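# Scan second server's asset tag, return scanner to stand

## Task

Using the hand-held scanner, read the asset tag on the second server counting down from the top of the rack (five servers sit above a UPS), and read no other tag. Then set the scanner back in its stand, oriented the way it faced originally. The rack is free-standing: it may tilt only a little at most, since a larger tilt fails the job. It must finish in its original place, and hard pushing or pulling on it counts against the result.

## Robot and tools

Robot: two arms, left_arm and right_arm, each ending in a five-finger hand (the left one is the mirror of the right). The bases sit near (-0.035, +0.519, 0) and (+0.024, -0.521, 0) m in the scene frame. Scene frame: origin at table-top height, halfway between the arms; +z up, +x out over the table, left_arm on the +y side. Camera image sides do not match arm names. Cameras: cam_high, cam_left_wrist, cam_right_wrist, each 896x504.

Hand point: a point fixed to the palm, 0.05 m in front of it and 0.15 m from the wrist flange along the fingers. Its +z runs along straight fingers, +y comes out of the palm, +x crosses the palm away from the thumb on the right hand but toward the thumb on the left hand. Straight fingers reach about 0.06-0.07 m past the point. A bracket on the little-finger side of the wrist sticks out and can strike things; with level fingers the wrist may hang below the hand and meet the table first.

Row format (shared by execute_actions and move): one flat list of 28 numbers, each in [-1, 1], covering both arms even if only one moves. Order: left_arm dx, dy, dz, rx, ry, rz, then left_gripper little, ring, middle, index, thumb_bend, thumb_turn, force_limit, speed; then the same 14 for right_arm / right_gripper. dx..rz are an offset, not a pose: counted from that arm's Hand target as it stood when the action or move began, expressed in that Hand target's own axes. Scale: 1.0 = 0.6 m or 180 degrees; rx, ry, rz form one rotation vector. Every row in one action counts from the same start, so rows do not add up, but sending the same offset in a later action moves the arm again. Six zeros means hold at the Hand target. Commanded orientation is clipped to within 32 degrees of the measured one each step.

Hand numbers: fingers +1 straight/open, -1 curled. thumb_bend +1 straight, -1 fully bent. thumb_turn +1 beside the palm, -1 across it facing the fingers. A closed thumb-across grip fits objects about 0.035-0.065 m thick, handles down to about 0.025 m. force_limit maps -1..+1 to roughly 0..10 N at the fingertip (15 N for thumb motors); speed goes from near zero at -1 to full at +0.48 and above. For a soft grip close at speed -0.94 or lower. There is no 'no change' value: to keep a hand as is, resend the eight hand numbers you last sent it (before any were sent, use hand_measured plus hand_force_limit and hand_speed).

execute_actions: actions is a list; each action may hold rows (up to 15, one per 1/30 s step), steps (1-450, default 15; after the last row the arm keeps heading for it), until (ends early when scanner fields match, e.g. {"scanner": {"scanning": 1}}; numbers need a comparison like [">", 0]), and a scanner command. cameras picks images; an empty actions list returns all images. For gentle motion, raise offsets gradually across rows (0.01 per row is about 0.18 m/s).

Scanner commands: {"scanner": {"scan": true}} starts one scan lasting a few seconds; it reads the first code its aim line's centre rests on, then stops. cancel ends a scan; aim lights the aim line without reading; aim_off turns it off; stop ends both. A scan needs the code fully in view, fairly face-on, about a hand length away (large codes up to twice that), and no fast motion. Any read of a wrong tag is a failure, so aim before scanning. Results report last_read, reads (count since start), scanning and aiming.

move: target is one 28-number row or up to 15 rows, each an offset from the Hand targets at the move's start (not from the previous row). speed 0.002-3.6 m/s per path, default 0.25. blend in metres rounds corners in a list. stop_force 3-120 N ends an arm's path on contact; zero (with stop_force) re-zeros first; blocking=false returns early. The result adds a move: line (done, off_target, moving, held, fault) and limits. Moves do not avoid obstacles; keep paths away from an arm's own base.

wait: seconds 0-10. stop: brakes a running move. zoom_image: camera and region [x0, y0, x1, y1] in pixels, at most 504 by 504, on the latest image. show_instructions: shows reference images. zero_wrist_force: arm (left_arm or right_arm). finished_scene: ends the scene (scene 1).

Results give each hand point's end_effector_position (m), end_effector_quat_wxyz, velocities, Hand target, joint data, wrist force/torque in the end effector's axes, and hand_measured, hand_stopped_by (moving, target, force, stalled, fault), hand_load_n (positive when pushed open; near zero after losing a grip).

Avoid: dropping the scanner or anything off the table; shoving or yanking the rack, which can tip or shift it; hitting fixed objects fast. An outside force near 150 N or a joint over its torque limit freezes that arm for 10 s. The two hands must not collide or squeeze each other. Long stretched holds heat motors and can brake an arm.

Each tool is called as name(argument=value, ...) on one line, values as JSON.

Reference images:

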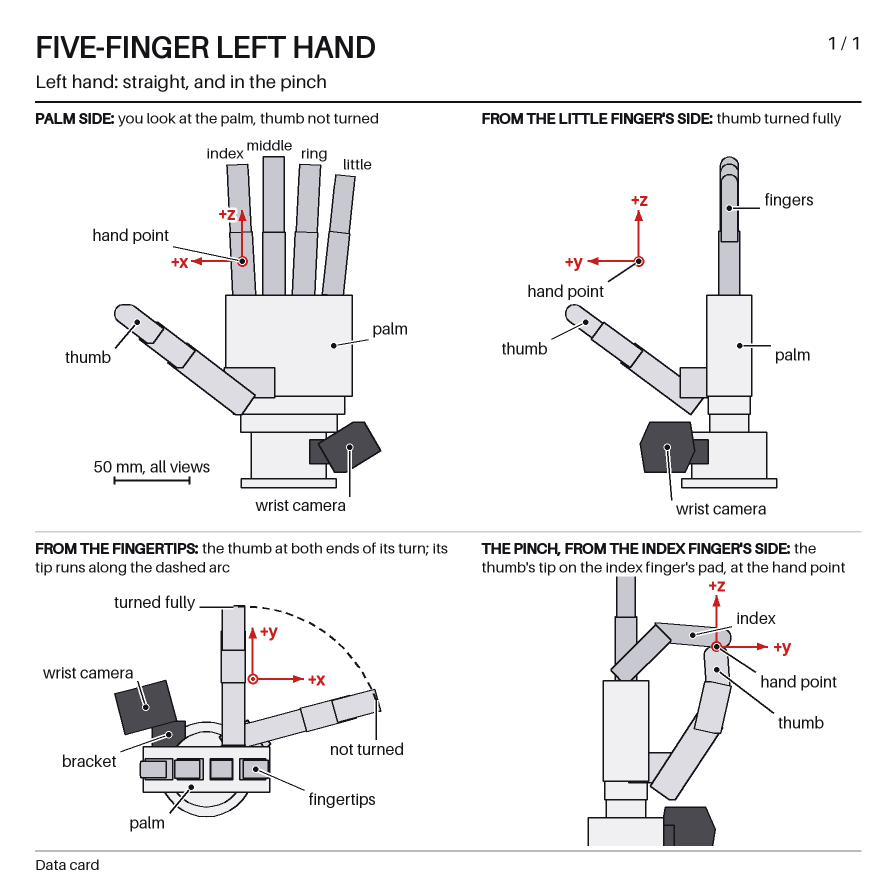

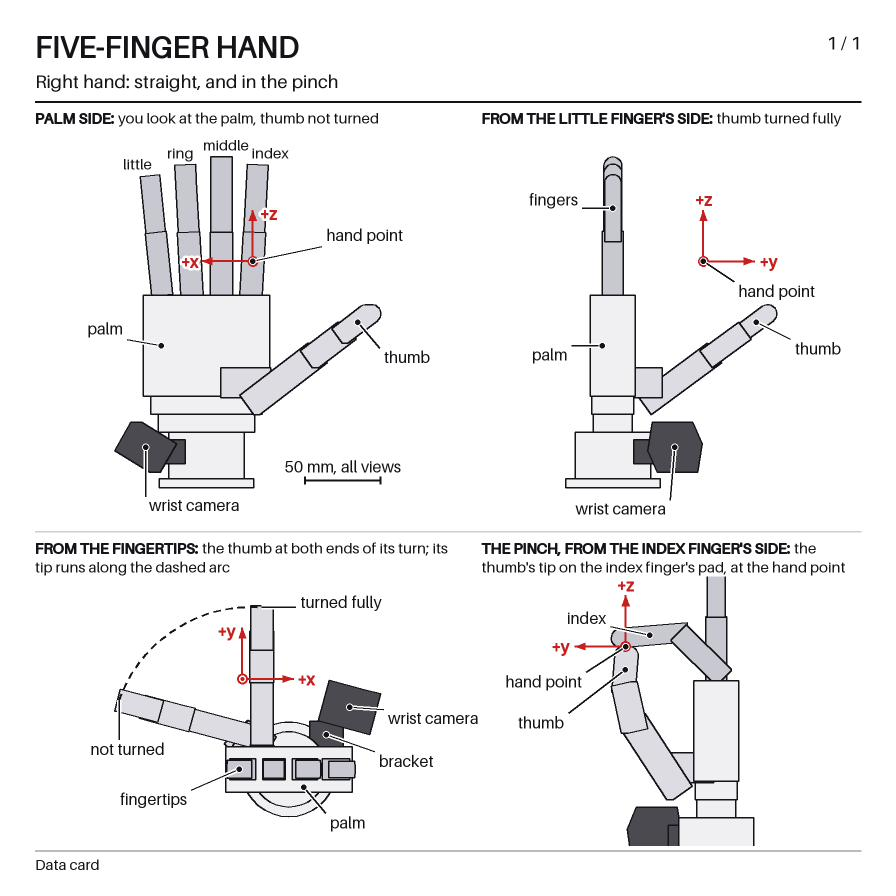

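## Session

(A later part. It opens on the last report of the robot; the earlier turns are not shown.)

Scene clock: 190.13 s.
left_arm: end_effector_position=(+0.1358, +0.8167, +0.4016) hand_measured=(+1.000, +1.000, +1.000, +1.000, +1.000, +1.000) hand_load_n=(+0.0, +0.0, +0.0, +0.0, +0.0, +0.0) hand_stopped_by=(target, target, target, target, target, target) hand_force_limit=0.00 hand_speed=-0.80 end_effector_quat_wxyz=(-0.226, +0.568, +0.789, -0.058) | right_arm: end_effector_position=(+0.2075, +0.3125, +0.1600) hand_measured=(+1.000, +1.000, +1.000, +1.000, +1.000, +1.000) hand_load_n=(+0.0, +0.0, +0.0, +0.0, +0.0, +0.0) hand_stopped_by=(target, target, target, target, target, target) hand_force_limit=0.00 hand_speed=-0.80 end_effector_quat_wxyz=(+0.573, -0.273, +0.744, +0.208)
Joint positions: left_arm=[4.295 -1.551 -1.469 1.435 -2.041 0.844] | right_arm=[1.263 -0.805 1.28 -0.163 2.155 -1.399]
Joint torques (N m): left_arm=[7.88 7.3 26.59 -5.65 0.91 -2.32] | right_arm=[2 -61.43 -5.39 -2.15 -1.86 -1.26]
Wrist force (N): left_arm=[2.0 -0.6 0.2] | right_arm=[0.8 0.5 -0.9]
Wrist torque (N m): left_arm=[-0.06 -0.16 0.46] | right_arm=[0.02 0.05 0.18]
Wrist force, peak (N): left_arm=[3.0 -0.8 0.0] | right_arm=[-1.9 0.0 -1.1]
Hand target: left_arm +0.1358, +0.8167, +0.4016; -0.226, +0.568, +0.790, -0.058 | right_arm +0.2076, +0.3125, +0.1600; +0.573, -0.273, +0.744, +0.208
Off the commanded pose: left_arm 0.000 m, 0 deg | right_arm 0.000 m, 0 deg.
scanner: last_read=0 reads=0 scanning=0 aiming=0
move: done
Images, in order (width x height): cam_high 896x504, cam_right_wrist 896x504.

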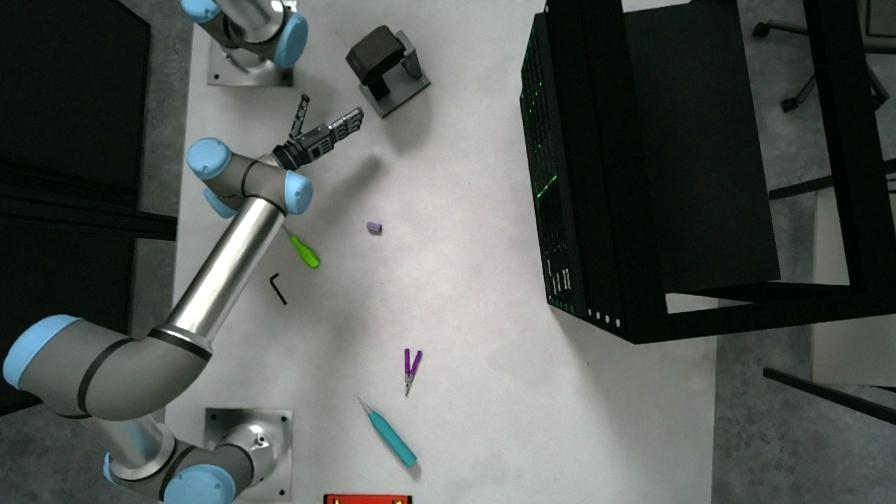

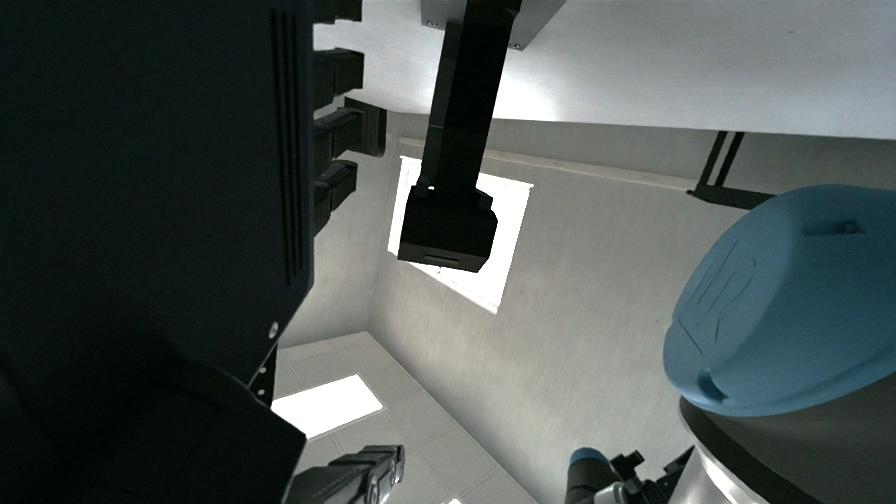

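move(target=[0, 0, 0, 0, 0, 0, 1, 1, 1, 1, 1, 1, 0, -0.8, 0.0755, 0.0432, 0.072, 0, 0, 0, 1, 1, 1, 1, 1, -1, 0, 0], speed=0.2, cameras=["cam_high", "cam_right_wrist"])

Scene clock: 249.63 s.
left_arm: end_effector_position=(+0.1358, +0.8167, +0.4016) hand_measured=(+1.000, +1.000, +1.000, +1.000, +1.000, +1.000) hand_load_n=(+0.0, +0.0, +0.0, +0.0, +0.0, -0.5) hand_stopped_by=(target, target, target, target, target, target) hand_force_limit=0.00 hand_speed=-0.80 end_effector_quat_wxyz=(-0.226, +0.568, +0.790, -0.058) | right_arm: end_effector_position=(+0.2141, +0.3516, +0.1050) hand_measured=(+1.000, +1.000, +1.000, +1.000, +1.000, -1.000) hand_load_n=(+0.0, +0.0, +0.0, +0.0, +0.0, +0.0) hand_stopped_by=(target, target, target, target, target, target) hand_force_limit=0.00 hand_speed=0.00 end_effector_quat_wxyz=(+0.573, -0.273, +0.744, +0.208)
Joint positions: left_arm=[4.295 -1.551 -1.469 1.435 -2.041 0.844] | right_arm=[1.269 -0.651 1.144 -0.179 2.16 -1.396]
Joint torques (N m): left_arm=[7.66 8.89 23.92 -5.46 0.62 -1.73] | right_arm=[10.69 -42.21 -36.51 0.96 2.78 1.79]
Wrist force (N): left_arm=[2.0 -0.6 0.3] | right_arm=[1.4 0.5 -1.1]
Wrist torque (N m): left_arm=[-0.07 -0.16 0.47] | right_arm=[0.03 -0.01 0.13]
Wrist force, peak (N): left_arm=[2.4 -0.8 0.4] | right_arm=[0.8 0.6 -1.7]
Hand target: left_arm +0.1358, +0.8167, +0.4016; -0.226, +0.568, +0.790, -0.058 | right_arm +0.2141, +0.3516, +0.1050; +0.573, -0.273, +0.744, +0.208
Off the commanded pose: left_arm 0.000 m, 0 deg | right_arm 0.000 m, 0 deg.
scanner: last_read=0 reads=0 scanning=0 aiming=0
move: done
Images, in order (width x height): cam_high 896x504, cam_right_wrist 896x504.

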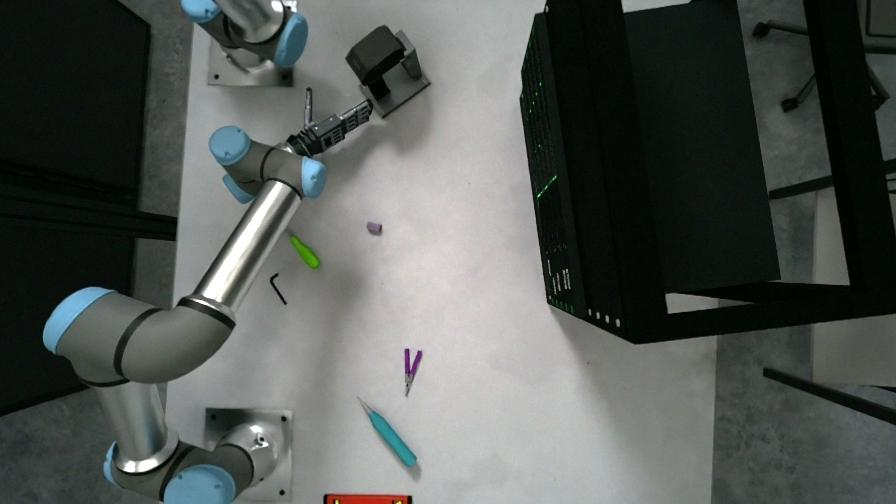

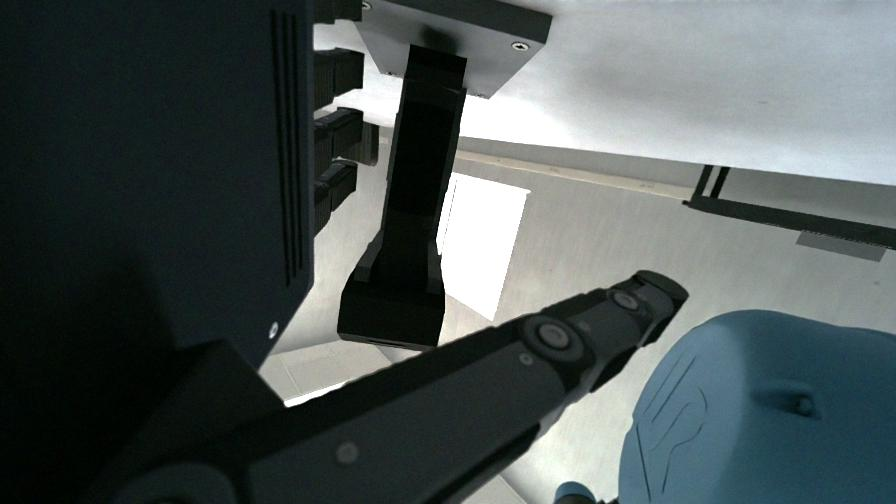

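zoom_image(camera="cam_right_wrist", region=[300, 0, 600, 380])

zoom_image(camera="cam_high", region=[270, 0, 470, 180])

Scaled by 1.326 from the camera's 896x504 image, which has a finer 1280x720 frame.

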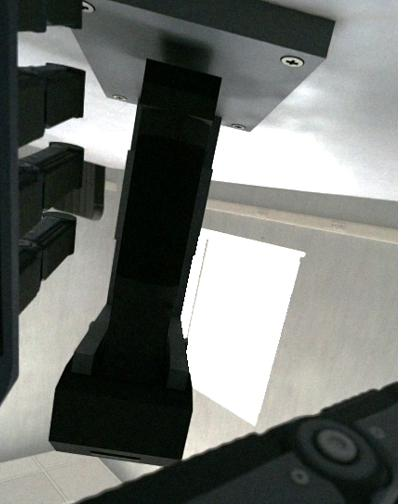

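Scaled by 2.520 from the camera's 896x504 image, which has a finer 1280x720 frame.

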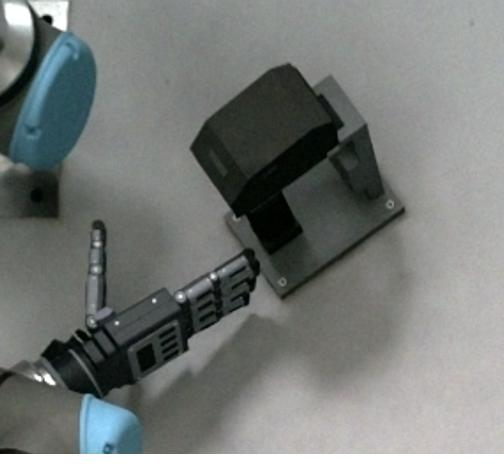

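zoom_image(camera="cam_right_wrist", region=[370, 20, 500, 300])

Scaled by 1.800 from the camera's 896x504 image, which has a finer 1280x720 frame.

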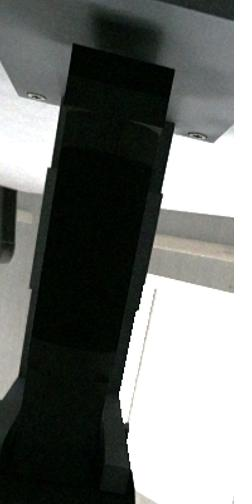

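move(target=[0, 0, 0, 0, 0, 0, 1, 1, 1, 1, 1, 1, 0, -0.8, -0.0465, -0.0067, 0.1738, 0, 0, 0, 1, 1, 1, 1, 1, -1, 0, 0], speed=0.08, stop_force=8, cameras=["cam_high", "cam_right_wrist", "cam_left_wrist"])

Scene clock: 280.83 s.
left_arm: end_effector_position=(+0.1358, +0.8167, +0.4016) hand_measured=(+1.000, +1.000, +1.000, +1.000, +1.000, +1.000) hand_load_n=(+0.0, +0.0, +0.0, +0.0, +0.0, +0.0) hand_stopped_by=(target, target, target, target, target, target) hand_force_limit=0.00 hand_speed=-0.80 end_effector_quat_wxyz=(-0.226, +0.568, +0.790, -0.058) | right_arm: end_effector_position=(+0.2992, +0.4181, +0.1053) hand_measured=(+1.000, +1.000, +1.000, +1.000, +1.000, -1.000) hand_load_n=(+0.0, +0.0, +0.0, +0.0, +0.0, +0.0) hand_stopped_by=(target, target, target, target, target, target) hand_force_limit=0.00 hand_speed=0.00 end_effector_quat_wxyz=(+0.573, -0.273, +0.744, +0.208)
Joint positions: left_arm=[4.295 -1.551 -1.469 1.435 -2.041 0.844] | right_arm=[1.18 -0.448 0.736 0.01 2.076 -1.428]
Joint torques (N m): left_arm=[7.14 7.58 24.75 -5.31 0.7 1.37] | right_arm=[-11.84 -47 -37.95 1.02 -1.37 1.19]
Wrist force (N): left_arm=[2.0 -0.6 0.3] | right_arm=[1.2 0.1 -1.1]
Wrist torque (N m): left_arm=[-0.07 -0.17 0.47] | right_arm=[0.02 0.02 0.20]
Wrist force, peak (N): left_arm=[2.5 -0.7 0.1] | right_arm=[1.1 0.9 -2.0]
Hand target: left_arm +0.1358, +0.8167, +0.4016; -0.226, +0.568, +0.790, -0.058 | right_arm +0.2992, +0.4181, +0.1053; +0.573, -0.273, +0.744, +0.208
Off the commanded pose: left_arm 0.000 m, 0 deg | right_arm 0.000 m, 0 deg.
scanner: last_read=0 reads=0 scanning=0 aiming=0
move: done

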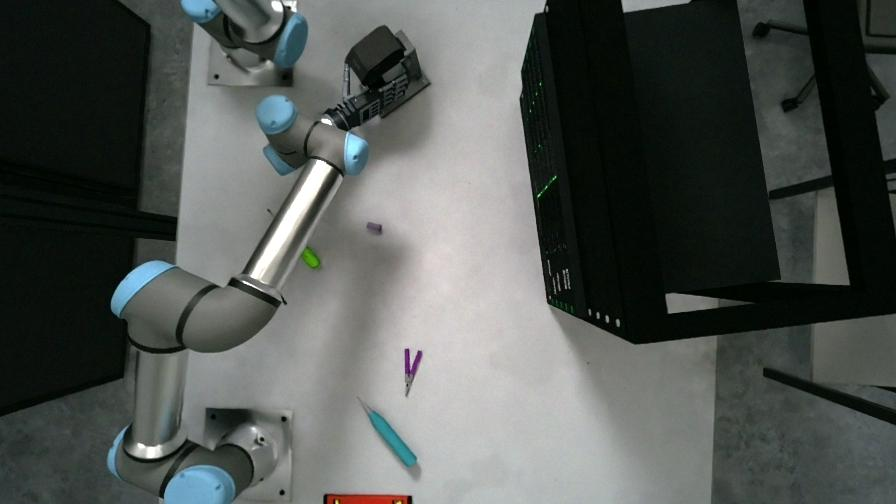

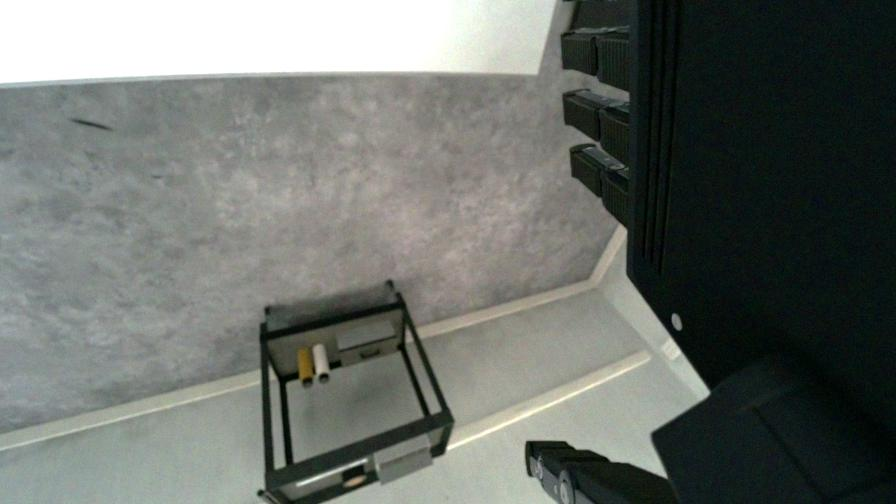

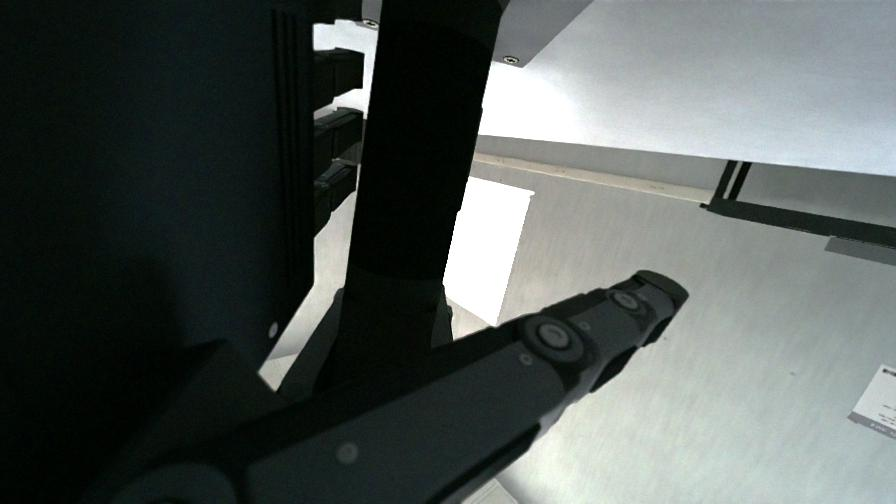

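zoom_image(camera="cam_right_wrist", region=[280, 0, 560, 400])

zoom_image(camera="cam_high", region=[310, 10, 450, 150])

Scaled by 1.260 from the camera's 896x504 image, which has a finer 1280x720 frame.

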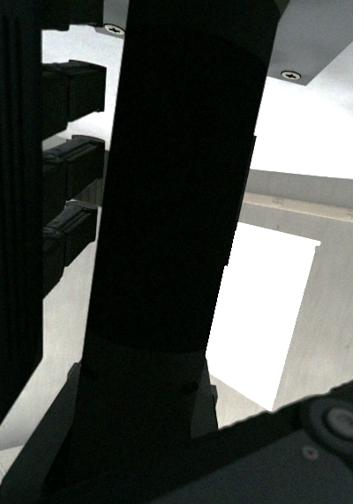

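Scaled by 3.600 from the camera's 896x504 image, which has a finer 1280x720 frame.

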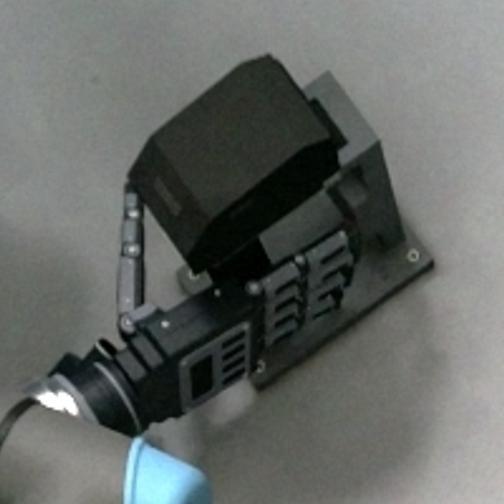

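move(target=[0, 0, 0, 0, 0, 0, 1, 1, 1, 1, 1, 1, 0, -0.8, -0.0035, -0.0033, 0.0128, 0, 0, 0, 1, 1, 1, 1, 1, -1, 0, 0], speed=0.05, stop_force=5, cameras=[])

execute_actions(actions=[{"rows": [[0,0,0,0,0,0,1,1,1,1,1,1,0,-0.8,0,0,0,0,0,0,-0.6,-0.6,1,1,1,-1,-0.4,-0.8]], "steps": 90}], cameras=["cam_high", "cam_right_wrist"])

Scene clock: 342.93 s.
left_arm: end_effector_position=(+0.1358, +0.8167, +0.4016) hand_measured=(+1.000, +1.000, +1.000, +1.000, +1.000, +1.000) hand_load_n=(+0.0, +0.0, +0.0, +0.0, +0.0, +0.0) hand_stopped_by=(target, target, target, target, target, target) hand_force_limit=0.00 hand_speed=-0.80 end_effector_quat_wxyz=(-0.226, +0.568, +0.790, -0.058) | right_arm: end_effector_position=(+0.3066, +0.4217, +0.1054) hand_measured=(+1.000, +1.000, +1.000, +1.000, +1.000, -1.000) hand_load_n=(+0.0, +0.0, -0.5, +0.0, +0.0, +0.0) hand_stopped_by=(target, target, target, target, target, target) hand_force_limit=0.00 hand_speed=0.00 end_effector_quat_wxyz=(+0.573, -0.273, +0.744, +0.208)
Joint positions: left_arm=[4.295 -1.551 -1.469 1.435 -2.041 0.844] | right_arm=[1.172 -0.431 0.702 0.025 2.068 -1.43]
Joint torques (N m): left_arm=[5.23 8.22 24.11 -4.58 0.41 1.1] | right_arm=[-12.48 -49.27 -37.79 0.87 -2.15 -1.45]
Wrist force (N): left_arm=[2.2 -0.5 0.4] | right_arm=[1.3 0.2 -0.7]
Wrist torque (N m): left_arm=[-0.06 -0.19 0.48] | right_arm=[-0.01 0.00 0.22]
Wrist force, peak (N): left_arm=[2.5 -0.6 0.1] | right_arm=[1.7 0.3 -1.3]
Hand target: left_arm +0.1358, +0.8167, +0.4016; -0.226, +0.568, +0.790, -0.058 | right_arm +0.3066, +0.4217, +0.1054; +0.573, -0.273, +0.744, +0.208
Off the commanded pose: left_arm 0.000 m, 0 deg | right_arm 0.000 m, 0 deg.
scanner: last_read=0 reads=0 scanning=0 aiming=0
move: done
No camera images: "cameras" was empty.

Scene clock: 346.13 s.
left_arm: end_effector_position=(+0.1358, +0.8167, +0.4016) hand_measured=(+1.000, +1.000, +1.000, +1.000, +1.000, +1.000) hand_load_n=(+0.5, +0.0, +0.0, +0.0, +0.0, +0.0) hand_stopped_by=(target, target, target, target, target, target) hand_force_limit=0.00 hand_speed=-0.80 end_effector_quat_wxyz=(-0.226, +0.568, +0.790, -0.058) | right_arm: end_effector_position=(+0.3066, +0.4217, +0.1054) hand_measured=(-0.600, -0.600, +1.000, +1.000, +1.000, -1.000) hand_load_n=(+1.0, +0.0, +0.0, +0.0, +0.0, +0.0) hand_stopped_by=(target, target, target, target, target, target) hand_force_limit=-0.40 hand_speed=-0.80 end_effector_quat_wxyz=(+0.573, -0.273, +0.744, +0.208)
Joint positions: left_arm=[4.295 -1.551 -1.469 1.435 -2.041 0.844] | right_arm=[1.172 -0.431 0.702 0.025 2.068 -1.43]
Joint torques (N m): left_arm=[6.54 7.53 24.83 -4.32 0.66 1.29] | right_arm=[-0.33 -50.51 -32.47 -1.45 1.22 -1.04]
Wrist force (N): left_arm=[2.0 -0.4 0.4] | right_arm=[0.8 0.7 0.6]
Wrist torque (N m): left_arm=[-0.04 -0.16 0.46] | right_arm=[-0.01 -0.07 0.23]
Wrist force, peak (N): left_arm=[2.4 -0.6 0.3] | right_arm=[1.3 0.7 -0.8]
Hand target: left_arm +0.1358, +0.8167, +0.4016; -0.226, +0.568, +0.790, -0.058 | right_arm +0.3066, +0.4217, +0.1054; +0.573, -0.273, +0.744, +0.208
Off the commanded pose: left_arm 0.000 m, 0 deg | right_arm 0.000 m, 0 deg.
scanner: last_read=0 reads=0 scanning=0 aiming=0
Images, in order (width x height): cam_high 896x504, cam_right_wrist 896x504.

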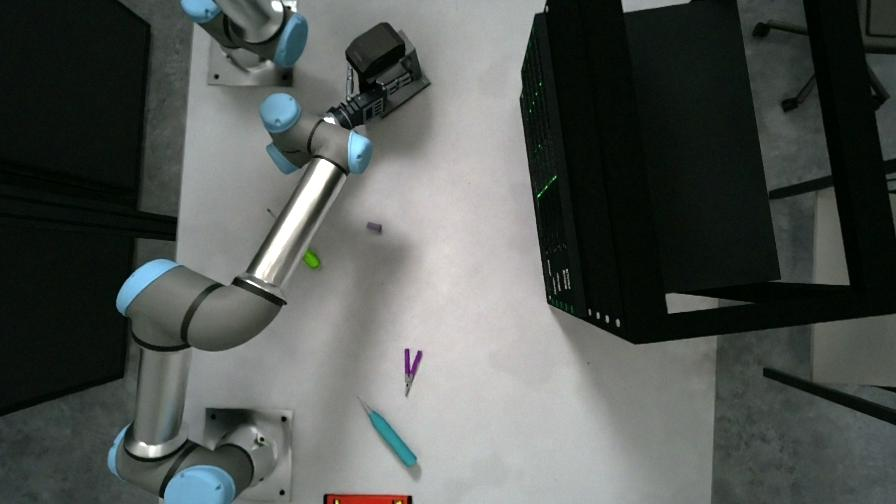

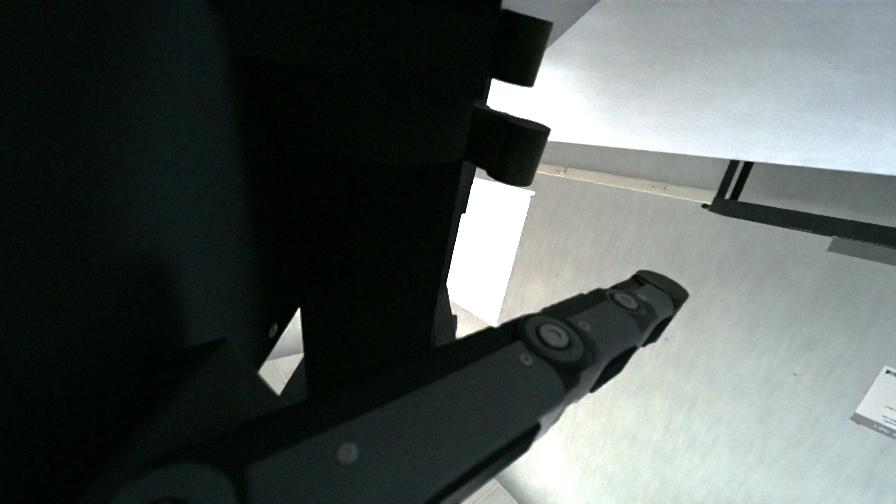

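execute_actions(actions=[{"rows": [[0,0,0,0,0,0,1,1,1,1,1,1,0,-0.8,0,0,0,0,0,0,-1,-1,1,1,-0.6,-1,-0.4,-0.8]], "steps": 100}], cameras=["cam_high", "cam_right_wrist"])

Scene clock: 352.40 s.
left_arm: end_effector_position=(+0.1358, +0.8167, +0.4016) hand_measured=(+1.000, +1.000, +1.000, +1.000, +1.000, +1.000) hand_load_n=(+0.0, +0.0, +0.0, +0.0, +0.0, +0.0) hand_stopped_by=(target, target, target, target, target, target) hand_force_limit=0.00 hand_speed=-0.80 end_effector_quat_wxyz=(-0.226, +0.568, +0.790, -0.058) | right_arm: end_effector_position=(+0.3065, +0.4217, +0.1054) hand_measured=(-0.690, -0.800, +1.000, +1.000, +0.078, -1.000) hand_load_n=(+1.0, +3.0, +0.0, +0.0, +4.0, +1.0) hand_stopped_by=(force, force, target, target, force, target) hand_force_limit=-0.40 hand_speed=-0.80 end_effector_quat_wxyz=(+0.573, -0.273, +0.744, +0.208)
Joint positions: left_arm=[4.295 -1.551 -1.469 1.435 -2.041 0.844] | right_arm=[1.172 -0.431 0.702 0.025 2.068 -1.43]
Joint torques (N m): left_arm=[7.3 7.45 25.5 -4.53 0.28 1.04] | right_arm=[-0.86 -52.71 -23.51 1.01 2.76 -0.64]
Wrist force (N): left_arm=[2.1 -0.5 0.1] | right_arm=[0.7 12.9 3.4]
Wrist torque (N m): left_arm=[-0.04 -0.18 0.47] | right_arm=[0.72 -0.28 0.16]
Wrist force, peak (N): left_arm=[2.4 -0.5 0.4] | right_arm=[1.1 13.6 3.2]
Hand target: left_arm +0.1358, +0.8167, +0.4016; -0.226, +0.568, +0.790, -0.058 | right_arm +0.3066, +0.4217, +0.1054; +0.573, -0.273, +0.744, +0.208
Off the commanded pose: left_arm 0.000 m, 0 deg | right_arm 0.000 m, 0 deg.
scanner: last_read=0 reads=0 scanning=0 aiming=0
Images, in order (width x height): cam_high 896x504, cam_right_wrist 896x504.

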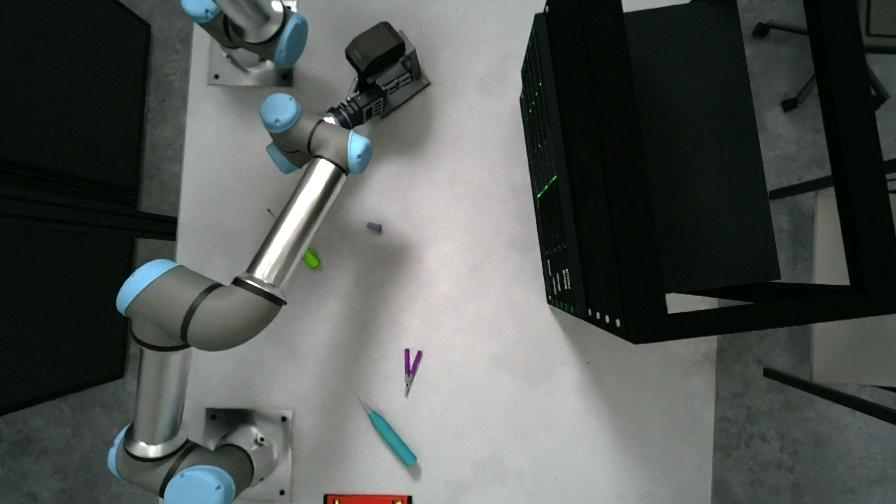

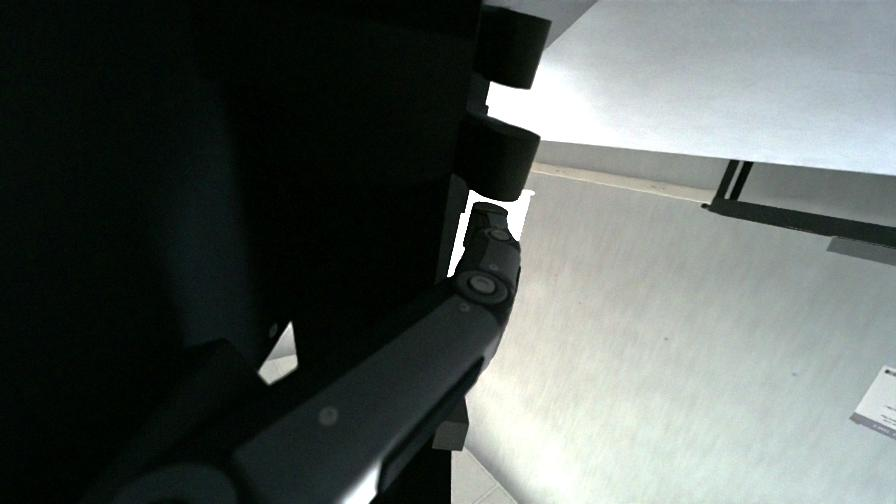

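move(target=[0, 0, 0, 0, 0, 0, 1, 1, 1, 1, 1, 1, 0, -0.8, 0, 0.004, 0, 0, 0, 0, -1, -1, 1, 1, -0.6, -1, -0.4, -0.8], speed=0.02, cameras=[])

Scene clock: 356.57 s.
left_arm: end_effector_position=(+0.1358, +0.8167, +0.4016) hand_measured=(+1.000, +1.000, +1.000, +1.000, +1.000, +1.000) hand_load_n=(+0.0, +0.0, +0.0, +0.0, +0.0, -0.5) hand_stopped_by=(target, target, target, target, target, target) hand_force_limit=0.00 hand_speed=-0.80 end_effector_quat_wxyz=(-0.226, +0.568, +0.790, -0.058) | right_arm: end_effector_position=(+0.3051, +0.4235, +0.1053) hand_measured=(-0.690, -0.800, +1.000, +1.000, +0.078, -1.000) hand_load_n=(+1.0, +0.0, +0.0, +0.0, +0.0, -0.5) hand_stopped_by=(force, force, target, target, force, target) hand_force_limit=-0.40 hand_speed=-0.80 end_effector_quat_wxyz=(+0.573, -0.273, +0.744, +0.208)
Joint positions: left_arm=[4.295 -1.551 -1.469 1.435 -2.041 0.844] | right_arm=[1.175 -0.426 0.691 0.031 2.071 -1.429]
Joint torques (N m): left_arm=[5.97 8.93 24.65 -4.35 0.49 1.12] | right_arm=[11.57 -49.07 -37.4 0.78 3.39 1.77]
Wrist force (N): left_arm=[2.2 -0.6 0.2] | right_arm=[1.8 0.7 -0.1]
Wrist torque (N m): left_arm=[-0.07 -0.18 0.48] | right_arm=[0.01 -0.05 0.14]
Wrist force, peak (N): left_arm=[2.4 -0.4 0.4] | right_arm=[0.7 13.4 3.4]
Hand target: left_arm +0.1358, +0.8167, +0.4016; -0.226, +0.568, +0.790, -0.058 | right_arm +0.3050, +0.4235, +0.1053; +0.573, -0.273, +0.744, +0.208
Off the commanded pose: left_arm 0.000 m, 0 deg | right_arm 0.000 m, 0 deg.
scanner: last_read=0 reads=0 scanning=0 aiming=0
move: done
No camera images: "cameras" was empty.

move(target=[0, 0, 0, 0, 0, 0, 1, 1, 1, 1, 1, 1, 0, -0.8, 0, 0.0133, 0, 0, 0, 0, -1, -1, 1, 1, -0.6, -1, -0.4, -0.8], speed=0.01, stop_force=4, cameras=[])

Scene clock: 359.63 s.
left_arm: end_effector_position=(+0.1358, +0.8167, +0.4016) hand_measured=(+1.000, +1.000, +1.000, +1.000, +1.000, +1.000) hand_load_n=(+0.0, +0.0, +0.0, +0.0, +0.0, +0.0) hand_stopped_by=(target, target, target, target, target, target) hand_force_limit=0.00 hand_speed=-0.80 end_effector_quat_wxyz=(-0.226, +0.568, +0.790, -0.058) | right_arm: end_effector_position=(+0.3032, +0.4257, +0.1053) hand_measured=(-0.690, -0.800, +1.000, +1.000, +0.078, -1.000) hand_load_n=(+1.0, +0.5, +0.0, +0.0, +0.0, +0.0) hand_stopped_by=(force, force, target, target, force, target) hand_force_limit=-0.40 hand_speed=-0.80 end_effector_quat_wxyz=(+0.573, -0.273, +0.744, +0.208)
Joint positions: left_arm=[4.295 -1.551 -1.469 1.435 -2.041 0.844] | right_arm=[1.178 -0.419 0.677 0.039 2.074 -1.428]
Joint torques (N m): left_arm=[7.27 6.89 24.88 -4.21 0.74 1.11] | right_arm=[-7.8 -74.02 -9.23 -2.25 -2.65 -1.01]
Wrist force (N): left_arm=[1.9 -0.7 0.4] | right_arm=[0.8 -2.9 0.0]
Wrist torque (N m): left_arm=[-0.08 -0.13 0.46] | right_arm=[0.15 0.00 0.12]
Wrist force, peak (N): left_arm=[2.3 -0.6 0.2] | right_arm=[1.7 -6.6 -1.1]
Hand target: left_arm +0.1358, +0.8167, +0.4016; -0.226, +0.568, +0.790, -0.058 | right_arm +0.3032, +0.4257, +0.1053; +0.573, -0.273, +0.744, +0.208 (not the last commanded pose)
Off the commanded pose: left_arm 0.000 m, 0 deg | right_arm 0.005 m, 0 deg.
scanner: last_read=0 reads=0 scanning=0 aiming=0
move: contact (right_arm)
No camera images: "cameras" was empty.

execute_actions(actions=[{"rows": [[0,0,0,0,0,0,1,1,1,1,1,1,0,-0.8,0,0,0,0,0,0,-0.97,-0.97,1,1,-0.7,-1,-0.1,-0.85]], "steps": 60}], cameras=["cam_high", "cam_right_wrist"])

Scene clock: 363.67 s.
left_arm: end_effector_position=(+0.1358, +0.8167, +0.4016) hand_measured=(+1.000, +1.000, +1.000, +1.000, +1.000, +1.000) hand_load_n=(+0.0, +0.0, +0.0, +0.0, +0.0, +0.0) hand_stopped_by=(target, target, target, target, target, target) hand_force_limit=0.00 hand_speed=-0.80 end_effector_quat_wxyz=(-0.226, +0.568, +0.790, -0.058) | right_arm: end_effector_position=(+0.3032, +0.4257, +0.1053) hand_measured=(-0.730, -0.854, +1.000, +1.000, -0.052, -1.000) hand_load_n=(+3.5, +5.5, +0.0, +1.0, +7.0, +2.5) hand_stopped_by=(force, force, target, target, force, target) hand_force_limit=-0.10 hand_speed=-0.85 end_effector_quat_wxyz=(+0.573, -0.273, +0.744, +0.208)
Joint positions: left_arm=[4.295 -1.551 -1.469 1.435 -2.041 0.844] | right_arm=[1.178 -0.419 0.677 0.039 2.074 -1.428]
Joint torques (N m): left_arm=[6.69 7.32 24.25 -4.25 0.32 1.23] | right_arm=[-4.63 -62.77 -18.39 0.22 1.39 1.1]
Wrist force (N): left_arm=[2.3 -0.5 0.1] | right_arm=[0.9 5.6 -3.8]
Wrist torque (N m): left_arm=[-0.04 -0.21 0.48] | right_arm=[1.18 0.03 -0.25]
Wrist force, peak (N): left_arm=[2.3 -0.8 0.6] | right_arm=[1.0 6.0 -4.0]
Hand target: left_arm +0.1358, +0.8167, +0.4016; -0.226, +0.568, +0.790, -0.058 | right_arm +0.3032, +0.4257, +0.1053; +0.573, -0.273, +0.744, +0.208
Off the commanded pose: left_arm 0.000 m, 0 deg | right_arm 0.000 m, 0 deg.
scanner: last_read=0 reads=0 scanning=0 aiming=0
Images, in order (width x height): cam_high 896x504, cam_right_wrist 896x504.

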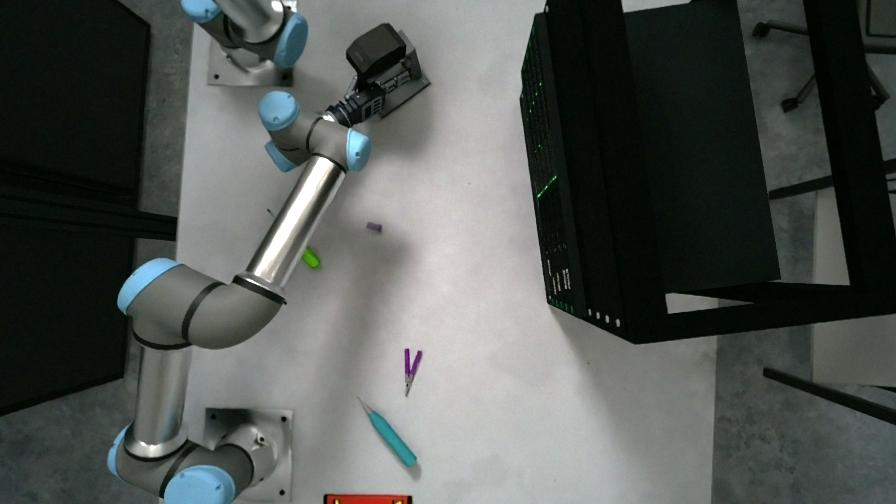

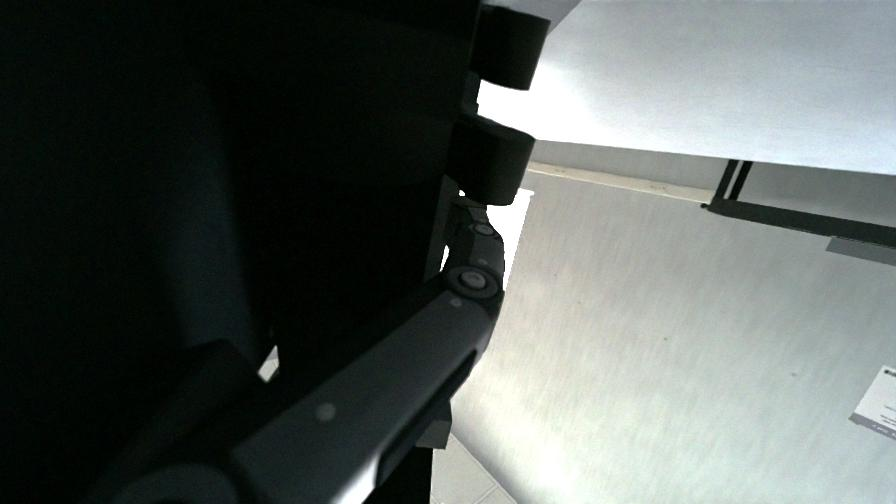

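move(target=[[0, 0, 0, 0, 0, 0, 1, 1, 1, 1, 1, 1, 0, -0.8, -0.0032, 0, -0.0009, 0, 0, 0, -0.97, -0.97, 1, 1, -0.7, -1, -0.1, -0.85], [0, 0, 0, 0, 0, 0, 1, 1, 1, 1, 1, 1, 0, -0.8, 0.0163, 0.002, -0.0733, 0, 0, 0, -0.97, -0.97, 1, 1, -0.7, -1, -0.1, -0.85]], speed=0.04, stop_force=15, cameras=["cam_high", "cam_right_wrist"])

Scene clock: 369.93 s.
left_arm: end_effector_position=(+0.1358, +0.8167, +0.4016) hand_measured=(+1.000, +1.000, +1.000, +1.000, +1.000, +1.000) hand_load_n=(+0.0, +0.0, +0.0, +0.0, +0.0, +0.0) hand_stopped_by=(target, target, target, target, target, target) hand_force_limit=0.00 hand_speed=-0.80 end_effector_quat_wxyz=(-0.226, +0.568, +0.790, -0.058) | right_arm: end_effector_position=(+0.3016, +0.4245, +0.1070) hand_measured=(-0.728, -0.852, +1.000, +1.000, -0.054, -1.000) hand_load_n=(+4.5, +8.5, +0.0, +0.0, +1.5, +0.0) hand_stopped_by=(force, force, target, target, force, target) hand_force_limit=-0.10 hand_speed=-0.85 end_effector_quat_wxyz=(+0.573, -0.273, +0.744, +0.208)
Joint positions: left_arm=[4.295 -1.551 -1.469 1.435 -2.041 0.844] | right_arm=[1.18 -0.426 0.687 0.036 2.076 -1.428]
Joint torques (N m): left_arm=[5.65 7.24 25.31 -4.18 0.45 1.12] | right_arm=[-14.91 -49.48 -36.74 1.22 -1.18 -1.12]
Wrist force (N): left_arm=[2.3 -0.5 0.1] | right_arm=[1.8 4.5 -0.8]
Wrist torque (N m): left_arm=[-0.04 -0.22 0.49] | right_arm=[0.17 -0.25 0.12]
Wrist force, peak (N): left_arm=[2.4 -0.6 0.6] | right_arm=[-1.2 16.4 26.6]
Hand target: left_arm +0.1358, +0.8167, +0.4016; -0.226, +0.568, +0.790, -0.058 | right_arm +0.3016, +0.4245, +0.1070; +0.573, -0.273, +0.744, +0.208 (not the last commanded pose)
Off the commanded pose: left_arm 0.000 m, 0 deg | right_arm 0.043 m, 0 deg.
scanner: last_read=0 reads=0 scanning=0 aiming=0
move: contact (right_arm); path passed 1 of 2 targets
Images, in order (width x height): cam_high 896x504, cam_right_wrist 896x504.

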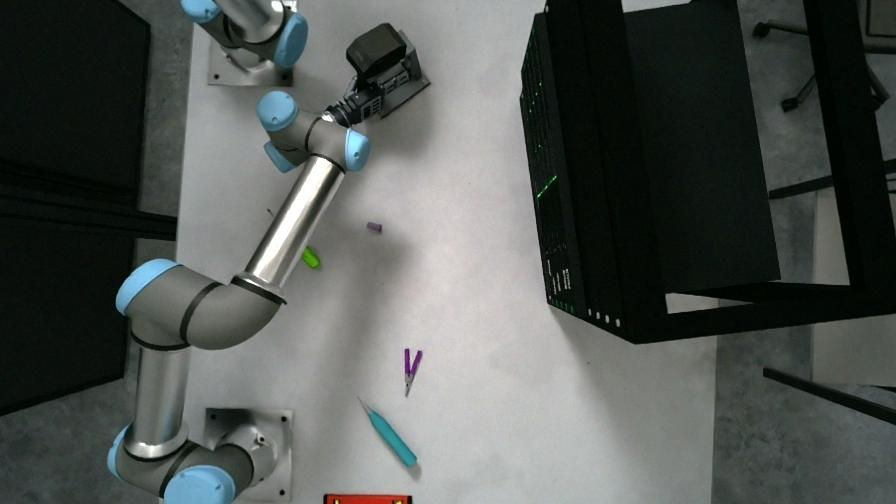

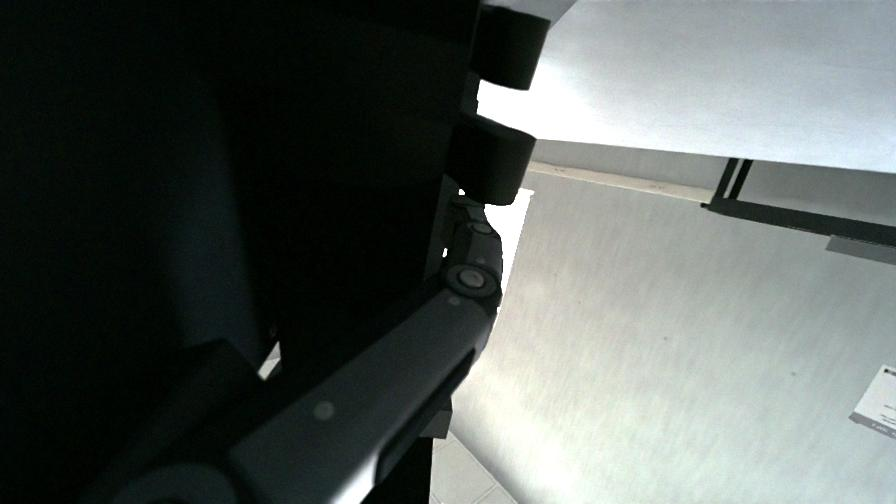

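zoom_image(camera="cam_high", region=[370, 15, 440, 95])

zoom_image(camera="cam_high", region=[335, 15, 415, 95])

Scaled by 6.300 from the camera's 896x504 image, which has a finer 1280x720 frame.

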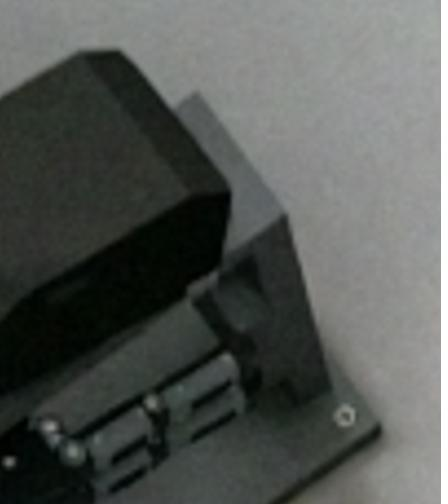

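Scaled by 6.300 from the camera's 896x504 image, which has a finer 1280x720 frame.

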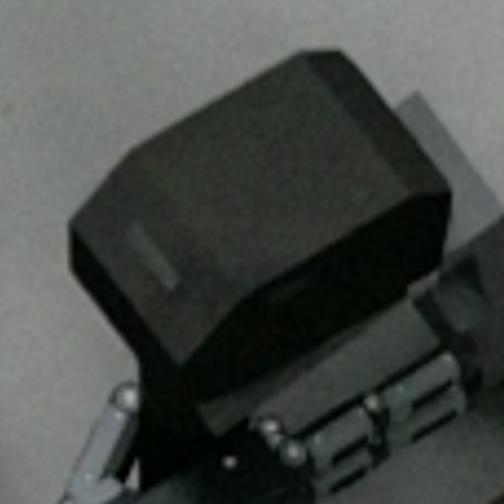

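move(target=[[-0.2, 0.078, 0.083, 0.24, -0.11, -0.425, 1, 1, 1, 1, 1, 1, 0, -0.8, 0, 0, 0, 0, 0, 0, -0.97, -0.97, 1, 1, -0.7, -1, -0.1, -0.85], [-0.4035, 0.1573, 0.166, 0.475, -0.218, -0.841, 1, 1, 1, 1, 1, 1, 0, -0.8, 0, 0, 0, 0, 0, 0, -0.97, -0.97, 1, 1, -0.7, -1, -0.1, -0.85]], speed=0.5, blend=0.03, cameras=["all"])

Scene clock: 396.43 s.
left_arm: end_effector_position=(+0.2372, +0.6428, +0.2095) hand_measured=(+1.000, +1.000, +1.000, +1.000, +1.000, +1.000) hand_load_n=(+0.0, +0.0, +0.0, +0.0, +0.0, +0.0) hand_stopped_by=(target, target, target, target, target, target) hand_force_limit=0.00 hand_speed=-0.80 end_effector_quat_wxyz=(+0.151, +0.783, -0.517, +0.313) | right_arm: end_effector_position=(+0.3016, +0.4245, +0.1070) hand_measured=(-0.728, -0.852, +1.000, +1.000, -0.054, -1.000) hand_load_n=(+4.5, +8.5, +0.5, +0.0, +1.0, +0.0) hand_stopped_by=(force, force, target, target, force, target) hand_force_limit=-0.10 hand_speed=-0.85 end_effector_quat_wxyz=(+0.573, -0.273, +0.744, +0.208)
Joint positions: left_arm=[4.397 -1.895 -1.874 1.676 -1.066 -2.136] | right_arm=[1.18 -0.426 0.687 0.036 2.076 -1.428]
Joint torques (N m): left_arm=[8.73 36.02 5.27 -0.17 2.02 -2.36] | right_arm=[-14.92 -48.95 -36.91 -1.28 3.29 0.78]
Wrist force (N): left_arm=[2.7 -1.0 0.0] | right_arm=[1.6 4.5 -0.6]
Wrist torque (N m): left_arm=[-0.19 -0.18 0.58] | right_arm=[0.15 -0.25 0.12]
Wrist force, peak (N): left_arm=[3.4 -0.6 0.7] | right_arm=[1.9 4.8 -1.0]
Hand target: left_arm +0.2372, +0.6427, +0.2095; +0.151, +0.783, -0.516, +0.313 | right_arm +0.3016, +0.4245, +0.1070; +0.573, -0.273, +0.744, +0.208
Off the commanded pose: left_arm 0.000 m, 0 deg | right_arm 0.000 m, 0 deg.
scanner: last_read=0 reads=0 scanning=0 aiming=0
move: done

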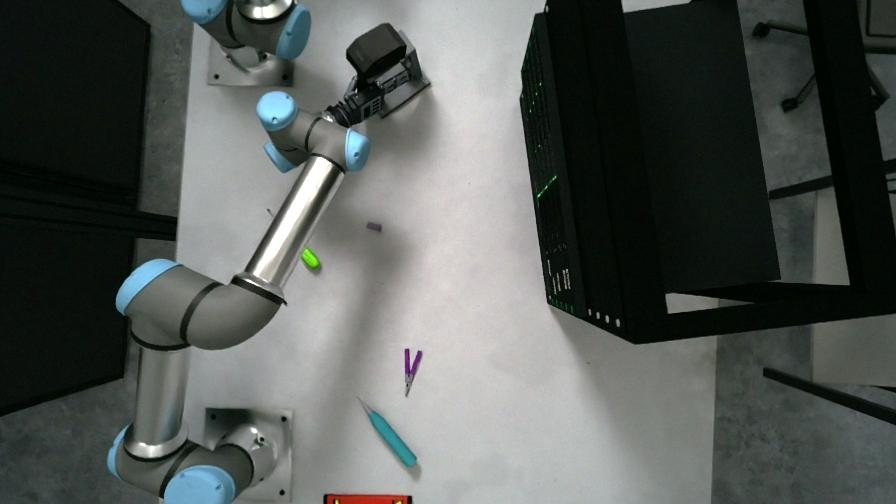

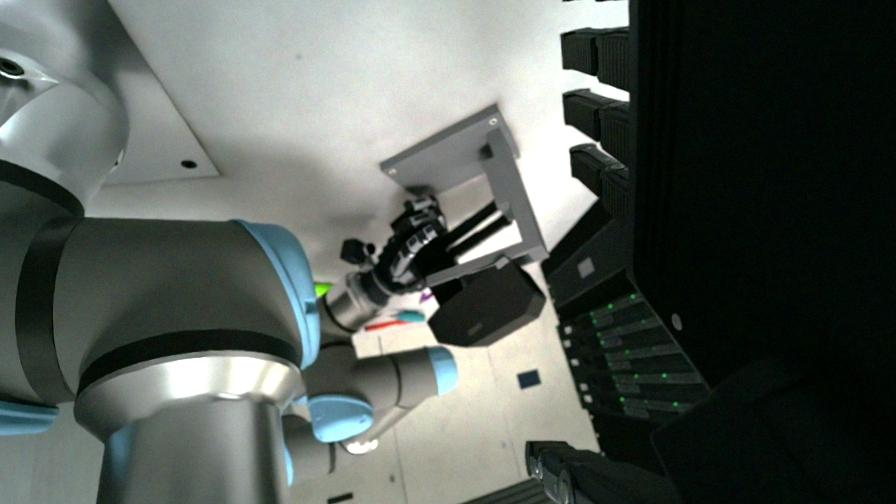

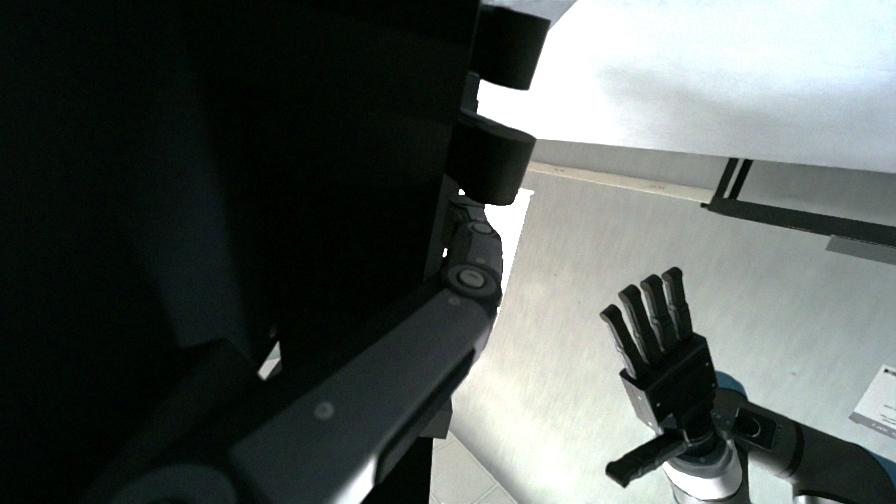

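Excellent view. Zoom in.

zoom_image(camera="cam_left_wrist", region=[370, 90, 570, 370])

zoom_image(camera="cam_high", region=[335, 15, 435, 125])

Scaled by 1.800 from the camera's 896x504 image, which has a finer 1280x720 frame.

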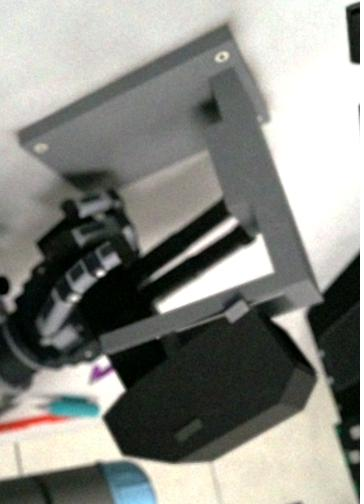

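Scaled by 4.582 from the camera's 896x504 image, which has a finer 1280x720 frame.

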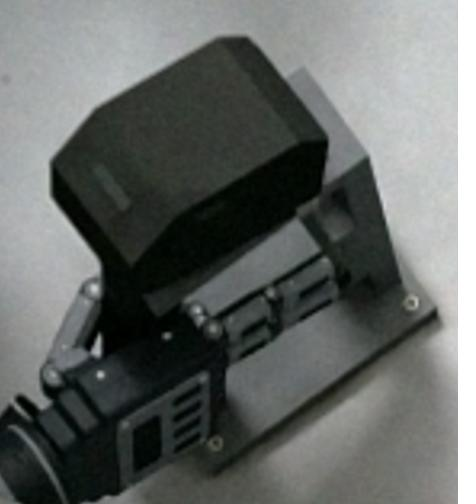

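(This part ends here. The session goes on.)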